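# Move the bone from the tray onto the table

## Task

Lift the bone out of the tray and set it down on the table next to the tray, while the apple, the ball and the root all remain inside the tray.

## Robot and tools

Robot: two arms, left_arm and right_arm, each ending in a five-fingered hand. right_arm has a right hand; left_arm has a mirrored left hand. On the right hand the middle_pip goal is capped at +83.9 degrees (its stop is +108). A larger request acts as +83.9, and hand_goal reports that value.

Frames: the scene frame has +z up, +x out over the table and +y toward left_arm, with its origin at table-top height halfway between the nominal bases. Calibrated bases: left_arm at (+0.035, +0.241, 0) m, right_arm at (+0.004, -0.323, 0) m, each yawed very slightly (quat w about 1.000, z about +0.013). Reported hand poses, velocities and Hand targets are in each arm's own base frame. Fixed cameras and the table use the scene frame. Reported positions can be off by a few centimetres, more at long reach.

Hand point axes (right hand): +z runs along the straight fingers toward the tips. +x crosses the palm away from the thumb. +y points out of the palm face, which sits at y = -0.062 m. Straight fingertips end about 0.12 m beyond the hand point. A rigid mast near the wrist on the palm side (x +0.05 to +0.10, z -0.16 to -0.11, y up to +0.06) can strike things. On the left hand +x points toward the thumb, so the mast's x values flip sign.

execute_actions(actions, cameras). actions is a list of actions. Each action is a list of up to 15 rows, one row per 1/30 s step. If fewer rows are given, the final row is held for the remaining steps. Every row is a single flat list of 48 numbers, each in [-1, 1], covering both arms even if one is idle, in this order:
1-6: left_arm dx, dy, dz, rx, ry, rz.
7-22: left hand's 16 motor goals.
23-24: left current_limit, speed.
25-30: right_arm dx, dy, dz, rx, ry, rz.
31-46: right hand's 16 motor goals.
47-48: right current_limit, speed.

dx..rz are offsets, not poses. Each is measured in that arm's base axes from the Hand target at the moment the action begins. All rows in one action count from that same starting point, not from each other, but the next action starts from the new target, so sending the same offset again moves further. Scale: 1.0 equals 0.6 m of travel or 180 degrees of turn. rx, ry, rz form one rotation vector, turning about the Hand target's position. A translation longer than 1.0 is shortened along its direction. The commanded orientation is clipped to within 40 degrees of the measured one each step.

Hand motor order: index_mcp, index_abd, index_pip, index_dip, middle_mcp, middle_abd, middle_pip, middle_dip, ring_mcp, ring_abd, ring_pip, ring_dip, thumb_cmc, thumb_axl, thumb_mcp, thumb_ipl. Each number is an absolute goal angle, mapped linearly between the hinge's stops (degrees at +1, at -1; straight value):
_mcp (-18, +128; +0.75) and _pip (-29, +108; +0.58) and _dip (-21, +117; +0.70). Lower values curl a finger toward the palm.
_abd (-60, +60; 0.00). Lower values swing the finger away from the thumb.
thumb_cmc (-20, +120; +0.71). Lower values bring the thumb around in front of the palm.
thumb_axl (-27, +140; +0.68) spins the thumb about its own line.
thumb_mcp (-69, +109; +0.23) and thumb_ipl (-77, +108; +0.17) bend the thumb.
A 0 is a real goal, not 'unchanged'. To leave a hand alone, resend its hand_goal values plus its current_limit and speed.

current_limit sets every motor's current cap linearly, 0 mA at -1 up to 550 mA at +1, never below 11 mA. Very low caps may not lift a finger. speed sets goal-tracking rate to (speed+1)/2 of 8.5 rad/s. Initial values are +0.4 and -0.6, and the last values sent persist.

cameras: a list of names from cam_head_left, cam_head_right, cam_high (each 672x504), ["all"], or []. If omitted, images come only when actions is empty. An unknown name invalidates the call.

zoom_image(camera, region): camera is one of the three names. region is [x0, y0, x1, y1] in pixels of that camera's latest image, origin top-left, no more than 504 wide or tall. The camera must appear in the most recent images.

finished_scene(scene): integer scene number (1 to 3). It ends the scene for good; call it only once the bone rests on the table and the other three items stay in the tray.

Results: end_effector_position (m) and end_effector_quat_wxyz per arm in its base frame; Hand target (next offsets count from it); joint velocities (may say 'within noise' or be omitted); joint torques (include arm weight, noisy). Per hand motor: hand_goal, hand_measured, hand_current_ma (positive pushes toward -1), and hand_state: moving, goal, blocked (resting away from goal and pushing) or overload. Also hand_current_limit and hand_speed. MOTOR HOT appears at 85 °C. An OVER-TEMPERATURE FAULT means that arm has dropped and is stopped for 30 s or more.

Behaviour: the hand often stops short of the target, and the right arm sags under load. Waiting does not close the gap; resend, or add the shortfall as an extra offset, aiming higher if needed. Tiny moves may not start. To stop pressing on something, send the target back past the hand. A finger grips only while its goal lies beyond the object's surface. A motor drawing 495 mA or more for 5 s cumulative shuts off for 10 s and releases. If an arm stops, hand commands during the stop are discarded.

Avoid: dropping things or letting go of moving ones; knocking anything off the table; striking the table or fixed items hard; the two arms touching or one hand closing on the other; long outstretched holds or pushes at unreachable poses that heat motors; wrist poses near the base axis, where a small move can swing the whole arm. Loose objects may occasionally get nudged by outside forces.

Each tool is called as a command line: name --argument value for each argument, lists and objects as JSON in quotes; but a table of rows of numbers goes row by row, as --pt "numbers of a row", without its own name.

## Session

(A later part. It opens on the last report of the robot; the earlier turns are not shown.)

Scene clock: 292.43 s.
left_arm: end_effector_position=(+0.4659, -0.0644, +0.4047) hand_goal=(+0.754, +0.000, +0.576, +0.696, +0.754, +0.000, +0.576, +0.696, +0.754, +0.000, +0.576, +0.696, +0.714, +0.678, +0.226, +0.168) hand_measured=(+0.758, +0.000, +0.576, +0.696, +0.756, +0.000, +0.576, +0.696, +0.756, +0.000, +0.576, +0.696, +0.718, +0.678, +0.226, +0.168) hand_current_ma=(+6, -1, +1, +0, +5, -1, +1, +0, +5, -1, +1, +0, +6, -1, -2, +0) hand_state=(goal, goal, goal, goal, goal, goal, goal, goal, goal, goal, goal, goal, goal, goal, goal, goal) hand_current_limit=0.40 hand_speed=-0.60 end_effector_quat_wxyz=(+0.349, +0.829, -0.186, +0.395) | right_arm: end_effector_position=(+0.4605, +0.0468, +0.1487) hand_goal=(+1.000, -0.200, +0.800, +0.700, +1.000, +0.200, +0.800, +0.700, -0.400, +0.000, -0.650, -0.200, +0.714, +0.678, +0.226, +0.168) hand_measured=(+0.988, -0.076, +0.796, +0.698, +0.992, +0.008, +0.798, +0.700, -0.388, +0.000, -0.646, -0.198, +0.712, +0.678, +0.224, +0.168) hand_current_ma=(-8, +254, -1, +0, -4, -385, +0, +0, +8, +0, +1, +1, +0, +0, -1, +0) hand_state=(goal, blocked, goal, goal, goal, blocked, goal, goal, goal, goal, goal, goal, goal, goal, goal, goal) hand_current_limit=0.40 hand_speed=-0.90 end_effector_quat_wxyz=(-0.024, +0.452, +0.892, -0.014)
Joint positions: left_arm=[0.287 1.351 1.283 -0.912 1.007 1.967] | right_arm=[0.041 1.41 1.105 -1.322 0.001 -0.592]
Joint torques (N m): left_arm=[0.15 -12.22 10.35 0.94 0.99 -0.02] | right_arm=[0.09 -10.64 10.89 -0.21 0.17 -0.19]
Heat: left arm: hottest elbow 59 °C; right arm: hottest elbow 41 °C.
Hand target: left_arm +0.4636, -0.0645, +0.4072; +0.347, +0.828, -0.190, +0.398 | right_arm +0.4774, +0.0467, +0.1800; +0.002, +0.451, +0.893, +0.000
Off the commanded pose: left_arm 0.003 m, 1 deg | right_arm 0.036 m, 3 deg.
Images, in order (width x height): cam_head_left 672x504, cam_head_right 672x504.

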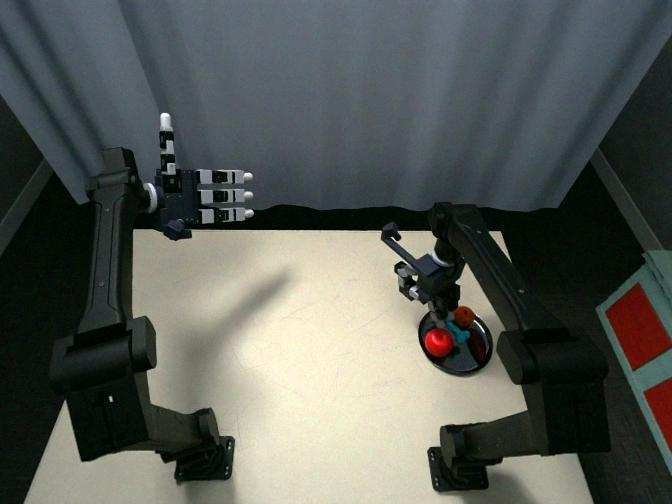

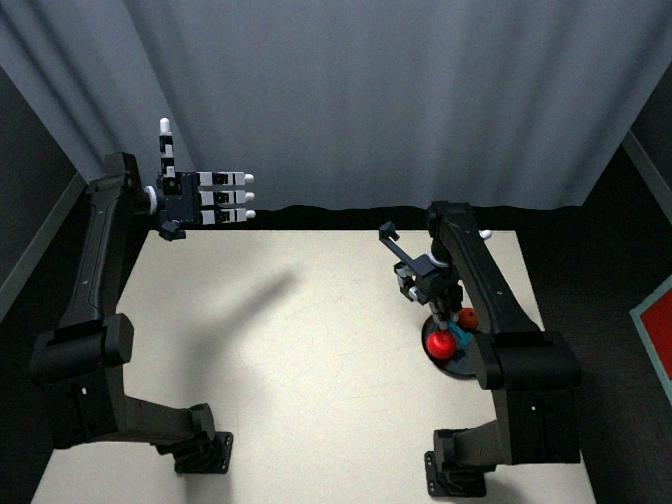

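execute_actions --actions '[[[0,0,0,0,0,0,0.754,0,0.576,0.696,0.754,0,0.576,0.696,0.754,0,0.576,0.696,0.714,0.678,0.226,0.168,0.4,-0.6,0,0,0.09,0,0,0,1,-0.2,0.8,0.7,1,0.2,0.8,0.7,-0.4,0,-0.65,-0.2,0.714,0.678,0.226,0.168,0.4,-0.9]],[[0,0,0,0,0,0,0.754,0,0.576,0.696,0.754,0,0.576,0.696,0.754,0,0.576,0.696,0.714,0.678,0.226,0.168,0.4,-0.6,0,0.02,0.06,0,0,0,1,-0.2,0.8,0.7,1,0.2,0.8,0.7,-0.4,0,-0.65,-0.2,0.714,0.678,0.226,0.168,0.4,-0.9]],[[0,0,0,0,0,0,0.754,0,0.576,0.696,0.754,0,0.576,0.696,0.754,0,0.576,0.696,0.714,0.678,0.226,0.168,0.4,-0.6,0,0.09,0,0,0,0,1,-0.2,0.8,0.7,1,0.2,0.8,0.7,-0.4,0,-0.65,-0.2,0.714,0.678,0.226,0.168,0.4,-0.9]],[[0,0,0,0,0,0,0.754,0,0.576,0.696,0.754,0,0.576,0.696,0.754,0,0.576,0.696,0.714,0.678,0.226,0.168,0.4,-0.6,0,0.11,0,0,0,0,1,-0.2,0.8,0.7,1,0.2,0.8,0.7,-0.4,0,-0.65,-0.2,0.714,0.678,0.226,0.168,0.4,-0.9]],[[0,0,0,0,0,0,0.754,0,0.576,0.696,0.754,0,0.576,0.696,0.754,0,0.576,0.696,0.714,0.678,0.226,0.168,0.4,-0.6,0,0.09,0,0,0,0,1,-0.2,0.8,0.7,1,0.2,0.8,0.7,-0.4,0,-0.65,-0.2,0.714,0.678,0.226,0.168,0.4,-0.9]],[[0,0,0,0,0,0,0.754,0,0.576,0.696,0.754,0,0.576,0.696,0.754,0,0.576,0.696,0.714,0.678,0.226,0.168,0.4,-0.6,0,0,-0.07,0,0,0,1,-0.2,0.8,0.7,1,0.2,0.8,0.7,-0.4,0,-0.65,-0.2,0.714,0.678,0.226,0.168,0.4,-0.9]]]' --cameras '["all"]'

zoom_image --camera "cam_head_left" --region '[320, 270, 440, 370]'

zoom_image --camera "cam_high" --region '[270, 240, 450, 360]'

Scene clock: 329.60 s.
left_arm: end_effector_position=(+0.4659, -0.0644, +0.4047) hand_goal=(+0.754, +0.000, +0.576, +0.696, +0.754, +0.000, +0.576, +0.696, +0.754, +0.000, +0.576, +0.696, +0.714, +0.678, +0.226, +0.168) hand_measured=(+0.758, +0.000, +0.576, +0.696, +0.756, +0.000, +0.576, +0.696, +0.756, +0.000, +0.576, +0.696, +0.718, +0.678, +0.226, +0.168) hand_current_ma=(+6, -1, +1, +0, +5, -1, +1, +0, +5, -1, +1, +0, +6, -1, -2, +0) hand_state=(goal, goal, goal, goal, goal, goal, goal, goal, goal, goal, goal, goal, goal, goal, goal, goal) hand_current_limit=0.40 hand_speed=-0.60 end_effector_quat_wxyz=(+0.349, +0.829, -0.186, +0.395) | right_arm: end_effector_position=(+0.4733, +0.2355, +0.2385) hand_goal=(+1.000, -0.200, +0.800, +0.700, +1.000, +0.200, +0.800, +0.700, -0.400, +0.000, -0.650, -0.200, +0.714, +0.678, +0.226, +0.168) hand_measured=(+0.986, -0.076, +0.794, +0.698, +0.992, +0.008, +0.796, +0.700, -0.388, +0.000, -0.646, -0.198, +0.714, +0.678, +0.224, +0.168) hand_current_ma=(-11, +254, -2, +0, -4, -385, -1, +0, +8, +0, +1, +1, +0, +0, -1, +0) hand_state=(goal, blocked, goal, goal, goal, blocked, goal, goal, goal, goal, goal, goal, goal, goal, goal, goal) hand_current_limit=0.40 hand_speed=-0.90 end_effector_quat_wxyz=(+0.004, +0.443, +0.897, +0.005)
Joint positions: left_arm=[0.287 1.351 1.283 -0.912 1.007 1.967] | right_arm=[0.477 1.484 1.409 -1.482 0 -0.177]
Joint torques (N m): left_arm=[0.15 -12.1 10.33 0.91 0.98 -0.02] | right_arm=[-0.21 -9.88 6.46 0.94 0.29 -0.02]
Heat: left arm: hottest elbow 59 °C; right arm: hottest elbow 45 °C.
Hand target: left_arm +0.4636, -0.0645, +0.4072; +0.347, +0.828, -0.190, +0.398 | right_arm +0.4774, +0.2326, +0.2280; +0.002, +0.451, +0.893, +0.000
Off the commanded pose: left_arm 0.003 m, 1 deg | right_arm 0.012 m, 1 deg.

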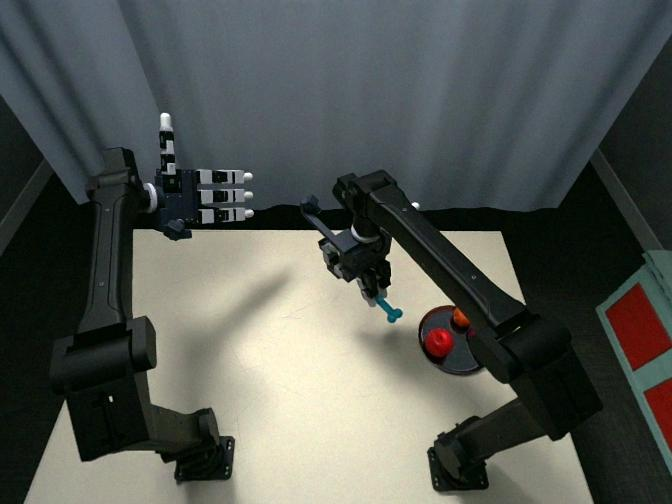

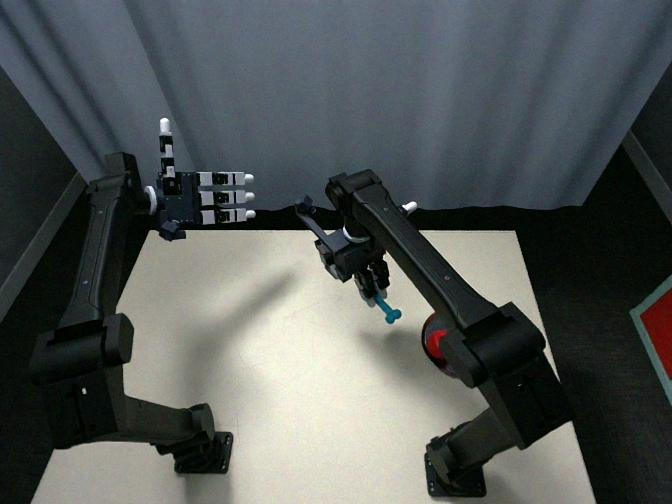

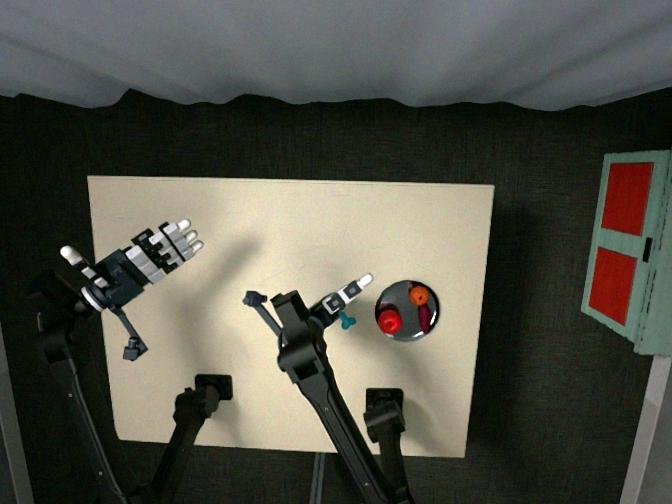

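Scaled by 4.200 from the camera's 672x504 image, which has a finer 960x720 frame.

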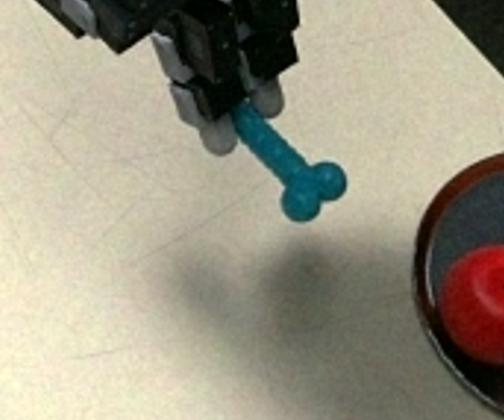

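Scaled by 2.800 from the camera's 672x504 image, which has a finer 960x720 frame.

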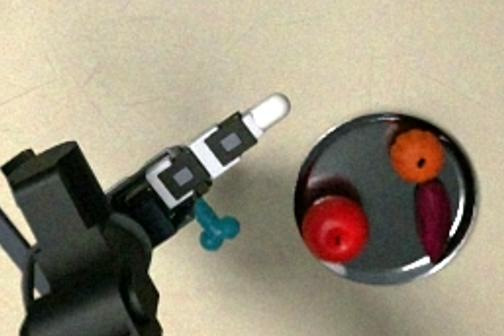

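execute_actions --actions '[[[0,0,0,0,0,0,0.754,0,0.576,0.696,0.754,0,0.576,0.696,0.754,0,0.576,0.696,0.714,0.678,0.226,0.168,0.4,-0.6,0,0,-0.09,0.0133,-0.0179,0,1,-0.2,0.8,0.7,1,0.2,0.8,0.7,-0.4,0,-0.65,-0.2,0.714,0.678,0.226,0.168,0.4,-0.9]],[[0,0,0,0,0,0,0.754,0,0.576,0.696,0.754,0,0.576,0.696,0.754,0,0.576,0.696,0.714,0.678,0.226,0.168,0.4,-0.6,0,0,-0.07,0,0,0,1,-0.2,0.8,0.7,1,0.2,0.8,0.7,-0.4,0,-0.65,-0.2,0.714,0.678,0.226,0.168,0.4,-0.9]]]' --cameras '["cam_head_left"]'

zoom_image --camera "cam_head_left" --region '[340, 280, 440, 370]'

Scene clock: 350.57 s.
left_arm: end_effector_position=(+0.4659, -0.0644, +0.4047) hand_goal=(+0.754, +0.000, +0.576, +0.696, +0.754, +0.000, +0.576, +0.696, +0.754, +0.000, +0.576, +0.696, +0.714, +0.678, +0.226, +0.168) hand_measured=(+0.758, +0.000, +0.576, +0.696, +0.756, +0.000, +0.576, +0.696, +0.756, +0.000, +0.576, +0.696, +0.718, +0.678, +0.226, +0.168) hand_current_ma=(+6, -1, +1, +0, +5, -1, +1, +0, +5, -1, +1, +0, +6, -1, -2, +0) hand_state=(goal, goal, goal, goal, goal, goal, goal, goal, goal, goal, goal, goal, goal, goal, goal, goal) hand_current_limit=0.40 hand_speed=-0.60 end_effector_quat_wxyz=(+0.349, +0.829, -0.186, +0.395) | right_arm: end_effector_position=(+0.4738, +0.2368, +0.1391) hand_goal=(+1.000, -0.200, +0.800, +0.700, +1.000, +0.200, +0.800, +0.700, -0.400, +0.000, -0.650, -0.200, +0.714, +0.678, +0.226, +0.168) hand_measured=(+0.986, -0.076, +0.794, +0.698, +0.994, +0.008, +0.796, +0.700, -0.388, +0.000, -0.646, -0.198, +0.714, +0.678, +0.224, +0.168) hand_current_ma=(-9, +254, -2, +0, -3, -385, -1, +0, +8, +0, +1, +1, +0, +0, -1, +0) hand_state=(goal, blocked, goal, goal, goal, blocked, goal, goal, goal, goal, goal, goal, goal, goal, goal, goal) hand_current_limit=0.40 hand_speed=-0.90 end_effector_quat_wxyz=(+0.019, +0.443, +0.896, +0.032)
Joint positions: left_arm=[0.287 1.351 1.283 -0.912 1.007 1.967] | right_arm=[0.476 1.508 1.152 -1.14 -0.007 -0.176]
Joint torques (N m): left_arm=[0.26 -12.16 10.36 0.95 0.97 -0.02] | right_arm=[-0.44 -9.76 6.34 1.16 0.07 -0.08]
Heat: left arm: hottest elbow 59 °C; right arm: hottest elbow 44 °C.
Hand target: left_arm +0.4636, -0.0645, +0.4072; +0.347, +0.828, -0.190, +0.398 | right_arm +0.4773, +0.2327, +0.1320; +0.017, +0.450, +0.892, +0.031
Off the commanded pose: left_arm 0.003 m, 1 deg | right_arm 0.009 m, 1 deg.
Images, in order (width x height): cam_head_left 672x504.

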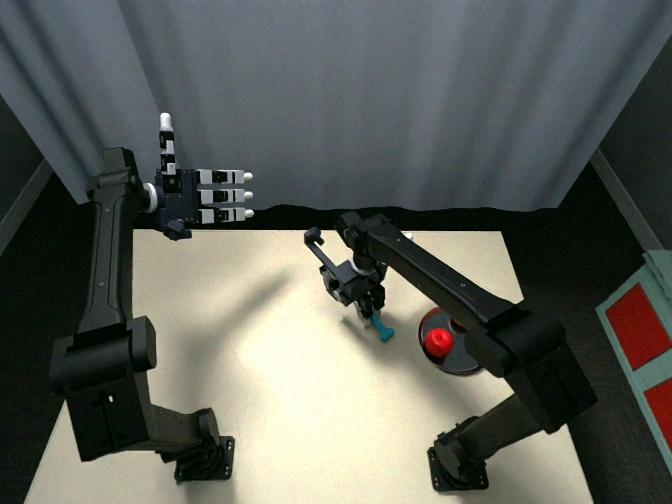

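Scaled by 5.040 from the camera's 672x504 image, which has a finer 960x720 frame.

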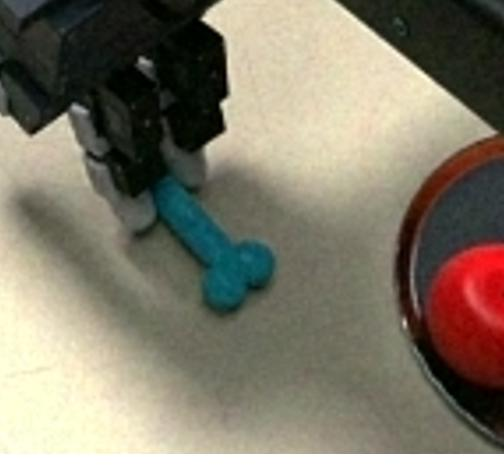

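execute_actions --actions '[[[0,0,0,0,0,0,0.754,0,0.576,0.696,0.754,0,0.576,0.696,0.754,0,0.576,0.696,0.714,0.678,0.226,0.168,0.4,-0.6,0,0,-0.015,0,0,0,1,-0.2,0.8,0.7,1,0.2,0.8,0.7,-0.4,0,-0.65,-0.2,0.714,0.678,0.226,0.168,0.4,-0.9]],[[0,0,0,0,0,0,0.754,0,0.576,0.696,0.754,0,0.576,0.696,0.754,0,0.576,0.696,0.714,0.678,0.226,0.168,0.4,-0.6,0,0,-0.01,0,0,0,1,-0.2,0.8,0.7,1,0.2,0.8,0.7,-0.4,0,-0.65,-0.2,0.714,0.678,0.226,0.168,0.4,-0.9]]]' --cameras '["cam_head_left"]'

zoom_image --camera "cam_head_left" --region '[340, 280, 440, 370]'

Scene clock: 360.77 s.
left_arm: end_effector_position=(+0.4659, -0.0644, +0.4047) hand_goal=(+0.754, +0.000, +0.576, +0.696, +0.754, +0.000, +0.576, +0.696, +0.754, +0.000, +0.576, +0.696, +0.714, +0.678, +0.226, +0.168) hand_measured=(+0.758, +0.000, +0.576, +0.696, +0.756, +0.000, +0.576, +0.696, +0.756, +0.000, +0.576, +0.696, +0.718, +0.678, +0.226, +0.168) hand_current_ma=(+6, -1, +1, +0, +5, -1, +1, +0, +5, -1, +1, +0, +6, -1, -2, +0) hand_state=(goal, goal, goal, goal, goal, goal, goal, goal, goal, goal, goal, goal, goal, goal, goal, goal) hand_current_limit=0.40 hand_speed=-0.60 end_effector_quat_wxyz=(+0.349, +0.829, -0.186, +0.395) | right_arm: end_effector_position=(+0.4760, +0.2379, +0.1307) hand_goal=(+1.000, -0.200, +0.800, +0.700, +1.000, +0.200, +0.800, +0.700, -0.400, +0.000, -0.650, -0.200, +0.714, +0.678, +0.226, +0.168) hand_measured=(+0.986, -0.076, +0.794, +0.698, +0.994, +0.008, +0.796, +0.700, -0.388, +0.000, -0.646, -0.198, +0.714, +0.678, +0.224, +0.168) hand_current_ma=(-9, +254, -2, +0, -3, -385, -1, +0, +8, +0, +1, +1, +0, +0, -1, +0) hand_state=(goal, blocked, goal, goal, goal, blocked, goal, goal, goal, goal, goal, goal, goal, goal, goal, goal) hand_current_limit=0.40 hand_speed=-0.90 end_effector_quat_wxyz=(+0.023, +0.443, +0.896, +0.038)
Joint positions: left_arm=[0.287 1.351 1.283 -0.912 1.007 1.967] | right_arm=[0.476 1.515 1.132 -1.1 -0.007 -0.176]
Joint torques (N m): left_arm=[0.09 -12.04 10.33 0.95 0.97 -0.02] | right_arm=[-0.5 -9.11 5.82 1.14 0.07 -0.09]
Heat: left arm: hottest elbow 59 °C; right arm: hottest elbow 44 °C.
Hand target: left_arm +0.4636, -0.0645, +0.4072; +0.347, +0.828, -0.190, +0.398 | right_arm +0.4773, +0.2327, +0.1169; +0.017, +0.450, +0.892, +0.031
Off the commanded pose: left_arm 0.003 m, 1 deg | right_arm 0.015 m, 1 deg.
Images, in order (width x height): cam_head_left 672x504.

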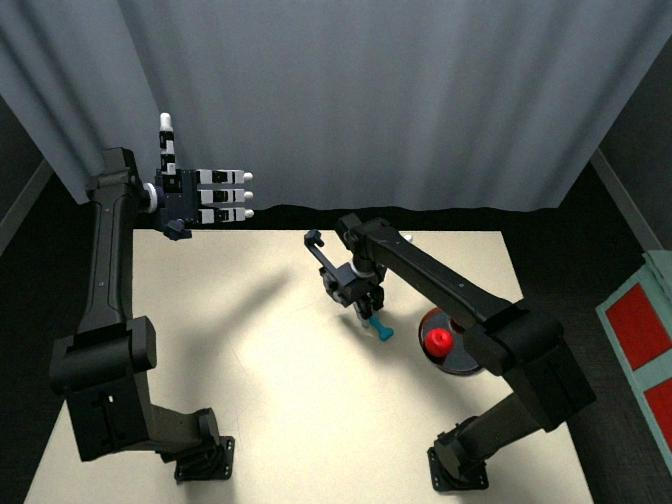

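Scaled by 5.040 from the camera's 672x504 image, which has a finer 960x720 frame.

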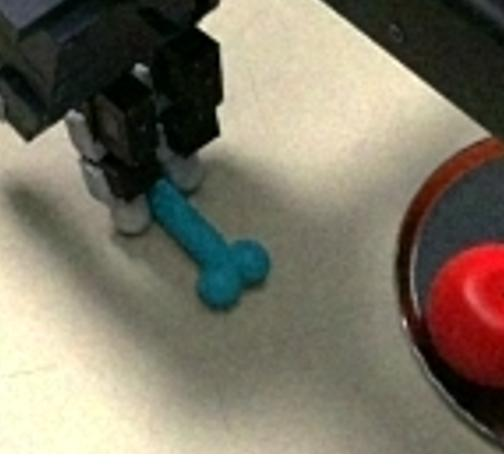

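execute_actions --actions '[[[0,0,0,0,0,0,0.754,0,0.576,0.696,0.754,0,0.576,0.696,0.754,0,0.576,0.696,0.714,0.678,0.226,0.168,0.4,-0.6,0,0,-0.008,0,0,0,1,-0.2,0.8,0.7,1,0.2,0.8,0.7,-0.4,0,-0.65,-0.2,0.714,0.678,0.226,0.168,0.4,-0.9]],[[0,0,0,0,0,0,0.754,0,0.576,0.696,0.754,0,0.576,0.696,0.754,0,0.576,0.696,0.714,0.678,0.226,0.168,0.4,-0.6,0,0,0,0,0,0,1,0.04,0.8,0.7,1,-0.04,0.8,0.7,-0.4,0,-0.65,-0.2,0.714,0.678,0.226,0.168,0.4,-0.95]],[[0,0,0,0,0,0,0.754,0,0.576,0.696,0.754,0,0.576,0.696,0.754,0,0.576,0.696,0.714,0.678,0.226,0.168,0.4,-0.6,0,0,0,0,0,0,1,0.08,0.8,0.7,1,-0.08,0.8,0.7,-0.4,0,-0.65,-0.2,0.714,0.678,0.226,0.168,0.4,-0.95]],[[0,0,0,0,0,0,0.754,0,0.576,0.696,0.754,0,0.576,0.696,0.754,0,0.576,0.696,0.714,0.678,0.226,0.168,0.4,-0.6,0,0,0,0,0,0,1,0.08,0.8,0.7,1,-0.08,0.8,0.7,-0.4,0,-0.65,-0.2,0.714,0.678,0.226,0.168,0.4,-0.9]]]' --cameras '["cam_head_left"]'

zoom_image --camera "cam_head_left" --region '[340, 280, 440, 370]'

Scene clock: 378.77 s.
left_arm: end_effector_position=(+0.4659, -0.0644, +0.4047) hand_goal=(+0.754, +0.000, +0.576, +0.696, +0.754, +0.000, +0.576, +0.696, +0.754, +0.000, +0.576, +0.696, +0.714, +0.678, +0.226, +0.168) hand_measured=(+0.758, +0.000, +0.576, +0.696, +0.756, +0.000, +0.576, +0.696, +0.756, +0.000, +0.576, +0.696, +0.718, +0.678, +0.226, +0.168) hand_current_ma=(+6, -1, +1, +0, +5, -1, +1, +0, +5, -1, +1, +0, +6, -1, -2, +0) hand_state=(goal, goal, goal, goal, goal, goal, goal, goal, goal, goal, goal, goal, goal, goal, goal, goal) hand_current_limit=0.40 hand_speed=-0.60 end_effector_quat_wxyz=(+0.349, +0.829, -0.186, +0.395) | right_arm: end_effector_position=(+0.4766, +0.2389, +0.1287) hand_goal=(+1.000, +0.080, +0.800, +0.700, +1.000, -0.080, +0.800, +0.700, -0.400, +0.000, -0.650, -0.200, +0.714, +0.678, +0.226, +0.168) hand_measured=(+0.996, +0.076, +0.800, +0.698, +0.998, -0.076, +0.802, +0.702, -0.388, +0.000, -0.646, -0.198, +0.714, +0.678, +0.224, +0.168) hand_current_ma=(-1, -1, +0, +0, +0, +1, +0, +0, +8, +0, +1, +1, +0, +0, -1, +0) hand_state=(goal, goal, goal, goal, goal, goal, goal, goal, goal, goal, goal, goal, goal, goal, goal, goal) hand_current_limit=0.40 hand_speed=-0.90 end_effector_quat_wxyz=(+0.023, +0.443, +0.896, +0.040)
Joint positions: left_arm=[0.287 1.351 1.283 -0.912 1.007 1.967] | right_arm=[0.476 1.518 1.129 -1.09 -0.011 -0.176]
Joint torques (N m): left_arm=[0.21 -12.22 10.35 0.94 0.97 -0.02] | right_arm=[-0.5 -9.23 5.48 1.26 0.22 -0.08]
Heat: left arm: hottest elbow 59 °C; right arm: hottest elbow 44 °C.
Hand target: left_arm +0.4636, -0.0645, +0.4072; +0.347, +0.828, -0.190, +0.398 | right_arm +0.4773, +0.2327, +0.1122; +0.017, +0.450, +0.892, +0.031
Off the commanded pose: left_arm 0.003 m, 1 deg | right_arm 0.018 m, 2 deg.
Images, in order (width x height): cam_head_left 672x504.

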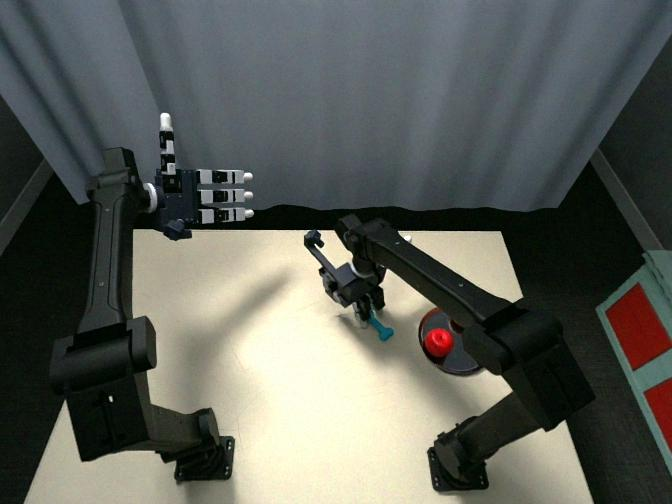

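Scaled by 5.040 from the camera's 672x504 image, which has a finer 960x720 frame.

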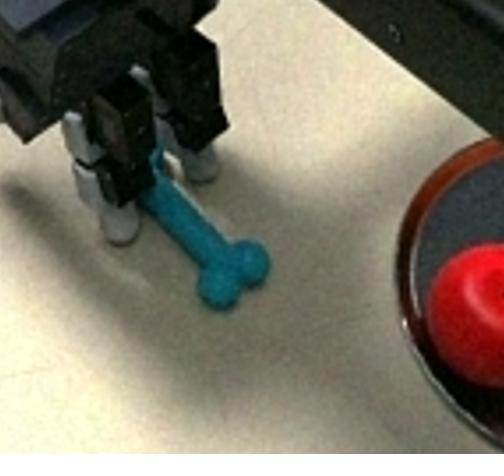

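execute_actions --actions '[[[0,0,0,0,0,0,0.754,0,0.576,0.696,0.754,0,0.576,0.696,0.754,0,0.576,0.696,0.714,0.678,0.226,0.168,0.4,-0.6,0.02,0,0.13,0,0,0,1,0.08,0.8,0.7,1,-0.08,0.8,0.7,-0.4,0,-0.65,-0.2,0.714,0.678,0.226,0.168,0.4,-0.9]],[[0,0,0,0,0,0,0.754,0,0.576,0.696,0.754,0,0.576,0.696,0.754,0,0.576,0.696,0.714,0.678,0.226,0.168,0.4,-0.6,0,0,0.1,0,0,0,1,0.08,0.8,0.7,1,-0.08,0.8,0.7,-0.4,0,-0.65,-0.2,0.714,0.678,0.226,0.168,0.4,-0.9]]]' --cameras '["cam_head_left","cam_high"]'

zoom_image --camera "cam_head_left" --region '[340, 270, 460, 370]'

zoom_image --camera "cam_high" --region '[270, 240, 450, 360]'

Scene clock: 397.60 s.
left_arm: end_effector_position=(+0.4659, -0.0644, +0.4047) hand_goal=(+0.754, +0.000, +0.576, +0.696, +0.754, +0.000, +0.576, +0.696, +0.754, +0.000, +0.576, +0.696, +0.714, +0.678, +0.226, +0.168) hand_measured=(+0.758, +0.000, +0.576, +0.696, +0.756, +0.000, +0.576, +0.696, +0.756, +0.000, +0.576, +0.696, +0.718, +0.678, +0.226, +0.168) hand_current_ma=(+6, -1, +1, +0, +5, -1, +1, +0, +5, -1, +1, +0, +6, -1, -2, +0) hand_state=(goal, goal, goal, goal, goal, goal, goal, goal, goal, goal, goal, goal, goal, goal, goal, goal) hand_current_limit=0.40 hand_speed=-0.60 end_effector_quat_wxyz=(+0.349, +0.829, -0.186, +0.395) | right_arm: end_effector_position=(+0.4755, +0.2308, +0.2243) hand_goal=(+1.000, +0.080, +0.800, +0.700, +1.000, -0.080, +0.800, +0.700, -0.400, +0.000, -0.650, -0.200, +0.714, +0.678, +0.226, +0.168) hand_measured=(+0.996, +0.076, +0.800, +0.698, +0.996, -0.076, +0.800, +0.702, -0.388, +0.000, -0.646, -0.198, +0.714, +0.678, +0.224, +0.168) hand_current_ma=(-2, -1, +0, +0, -1, +1, +0, +0, +8, +0, +1, +1, +0, +0, -1, +0) hand_state=(goal, goal, goal, goal, goal, goal, goal, goal, goal, goal, goal, goal, goal, goal, goal, goal) hand_current_limit=0.40 hand_speed=-0.90 end_effector_quat_wxyz=(+0.004, +0.449, +0.894, +0.014)
Joint positions: left_arm=[0.287 1.351 1.283 -0.912 1.007 1.967] | right_arm=[0.463 1.479 1.363 -1.428 -0.011 -0.176]
Joint torques (N m): left_arm=[0.15 -12.1 10.3 0.9 0.97 -0.01] | right_arm=[-0.5 -10.58 11.28 0.05 0.2 -0.2]
Heat: left arm: hottest elbow 59 °C; right arm: hottest elbow 43 °C.
Hand target: left_arm +0.4636, -0.0645, +0.4072; +0.347, +0.828, -0.190, +0.398 | right_arm +0.4894, +0.2326, +0.2502; +0.017, +0.451, +0.892, +0.031
Off the commanded pose: left_arm 0.003 m, 1 deg | right_arm 0.029 m, 3 deg.
Images, in order (width x height): cam_head_left 672x504, cam_high 672x504.

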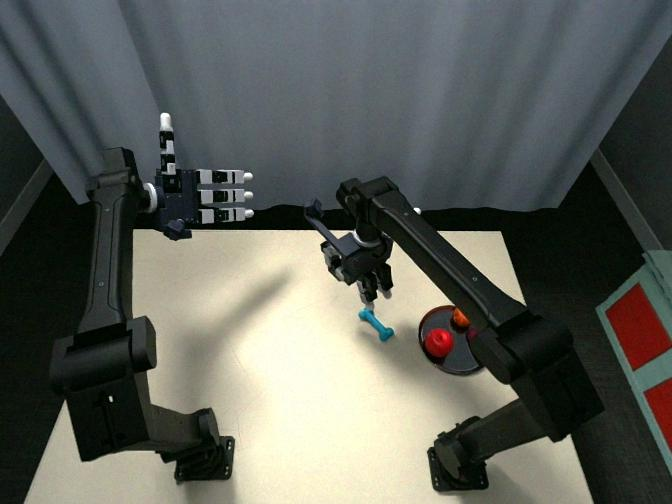

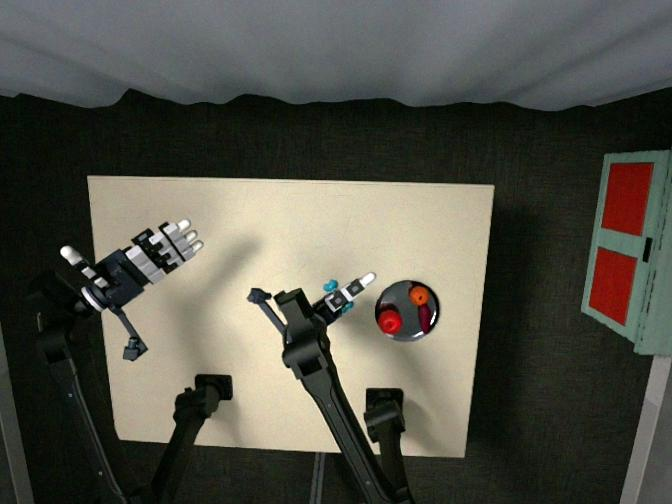

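Scaled by 4.200 from the camera's 672x504 image, which has a finer 960x720 frame.

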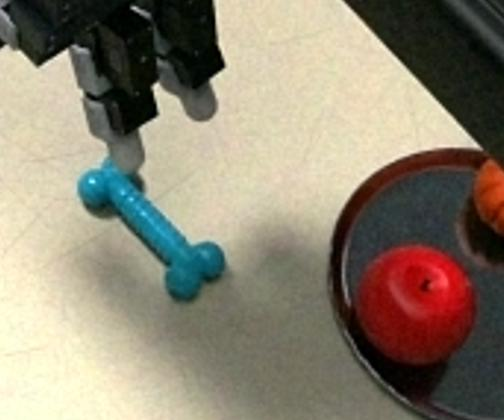

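Scaled by 2.800 from the camera's 672x504 image, which has a finer 960x720 frame.

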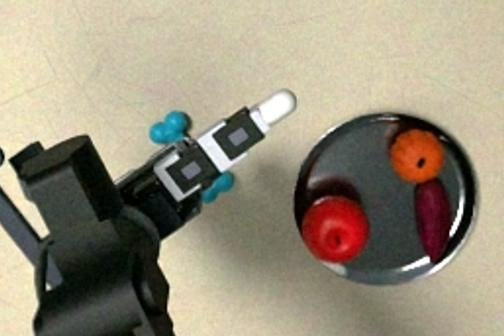

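Bone is on the table; everything else remains in the tray.

finished_scene --scene 2

The scene is finished: the task was done.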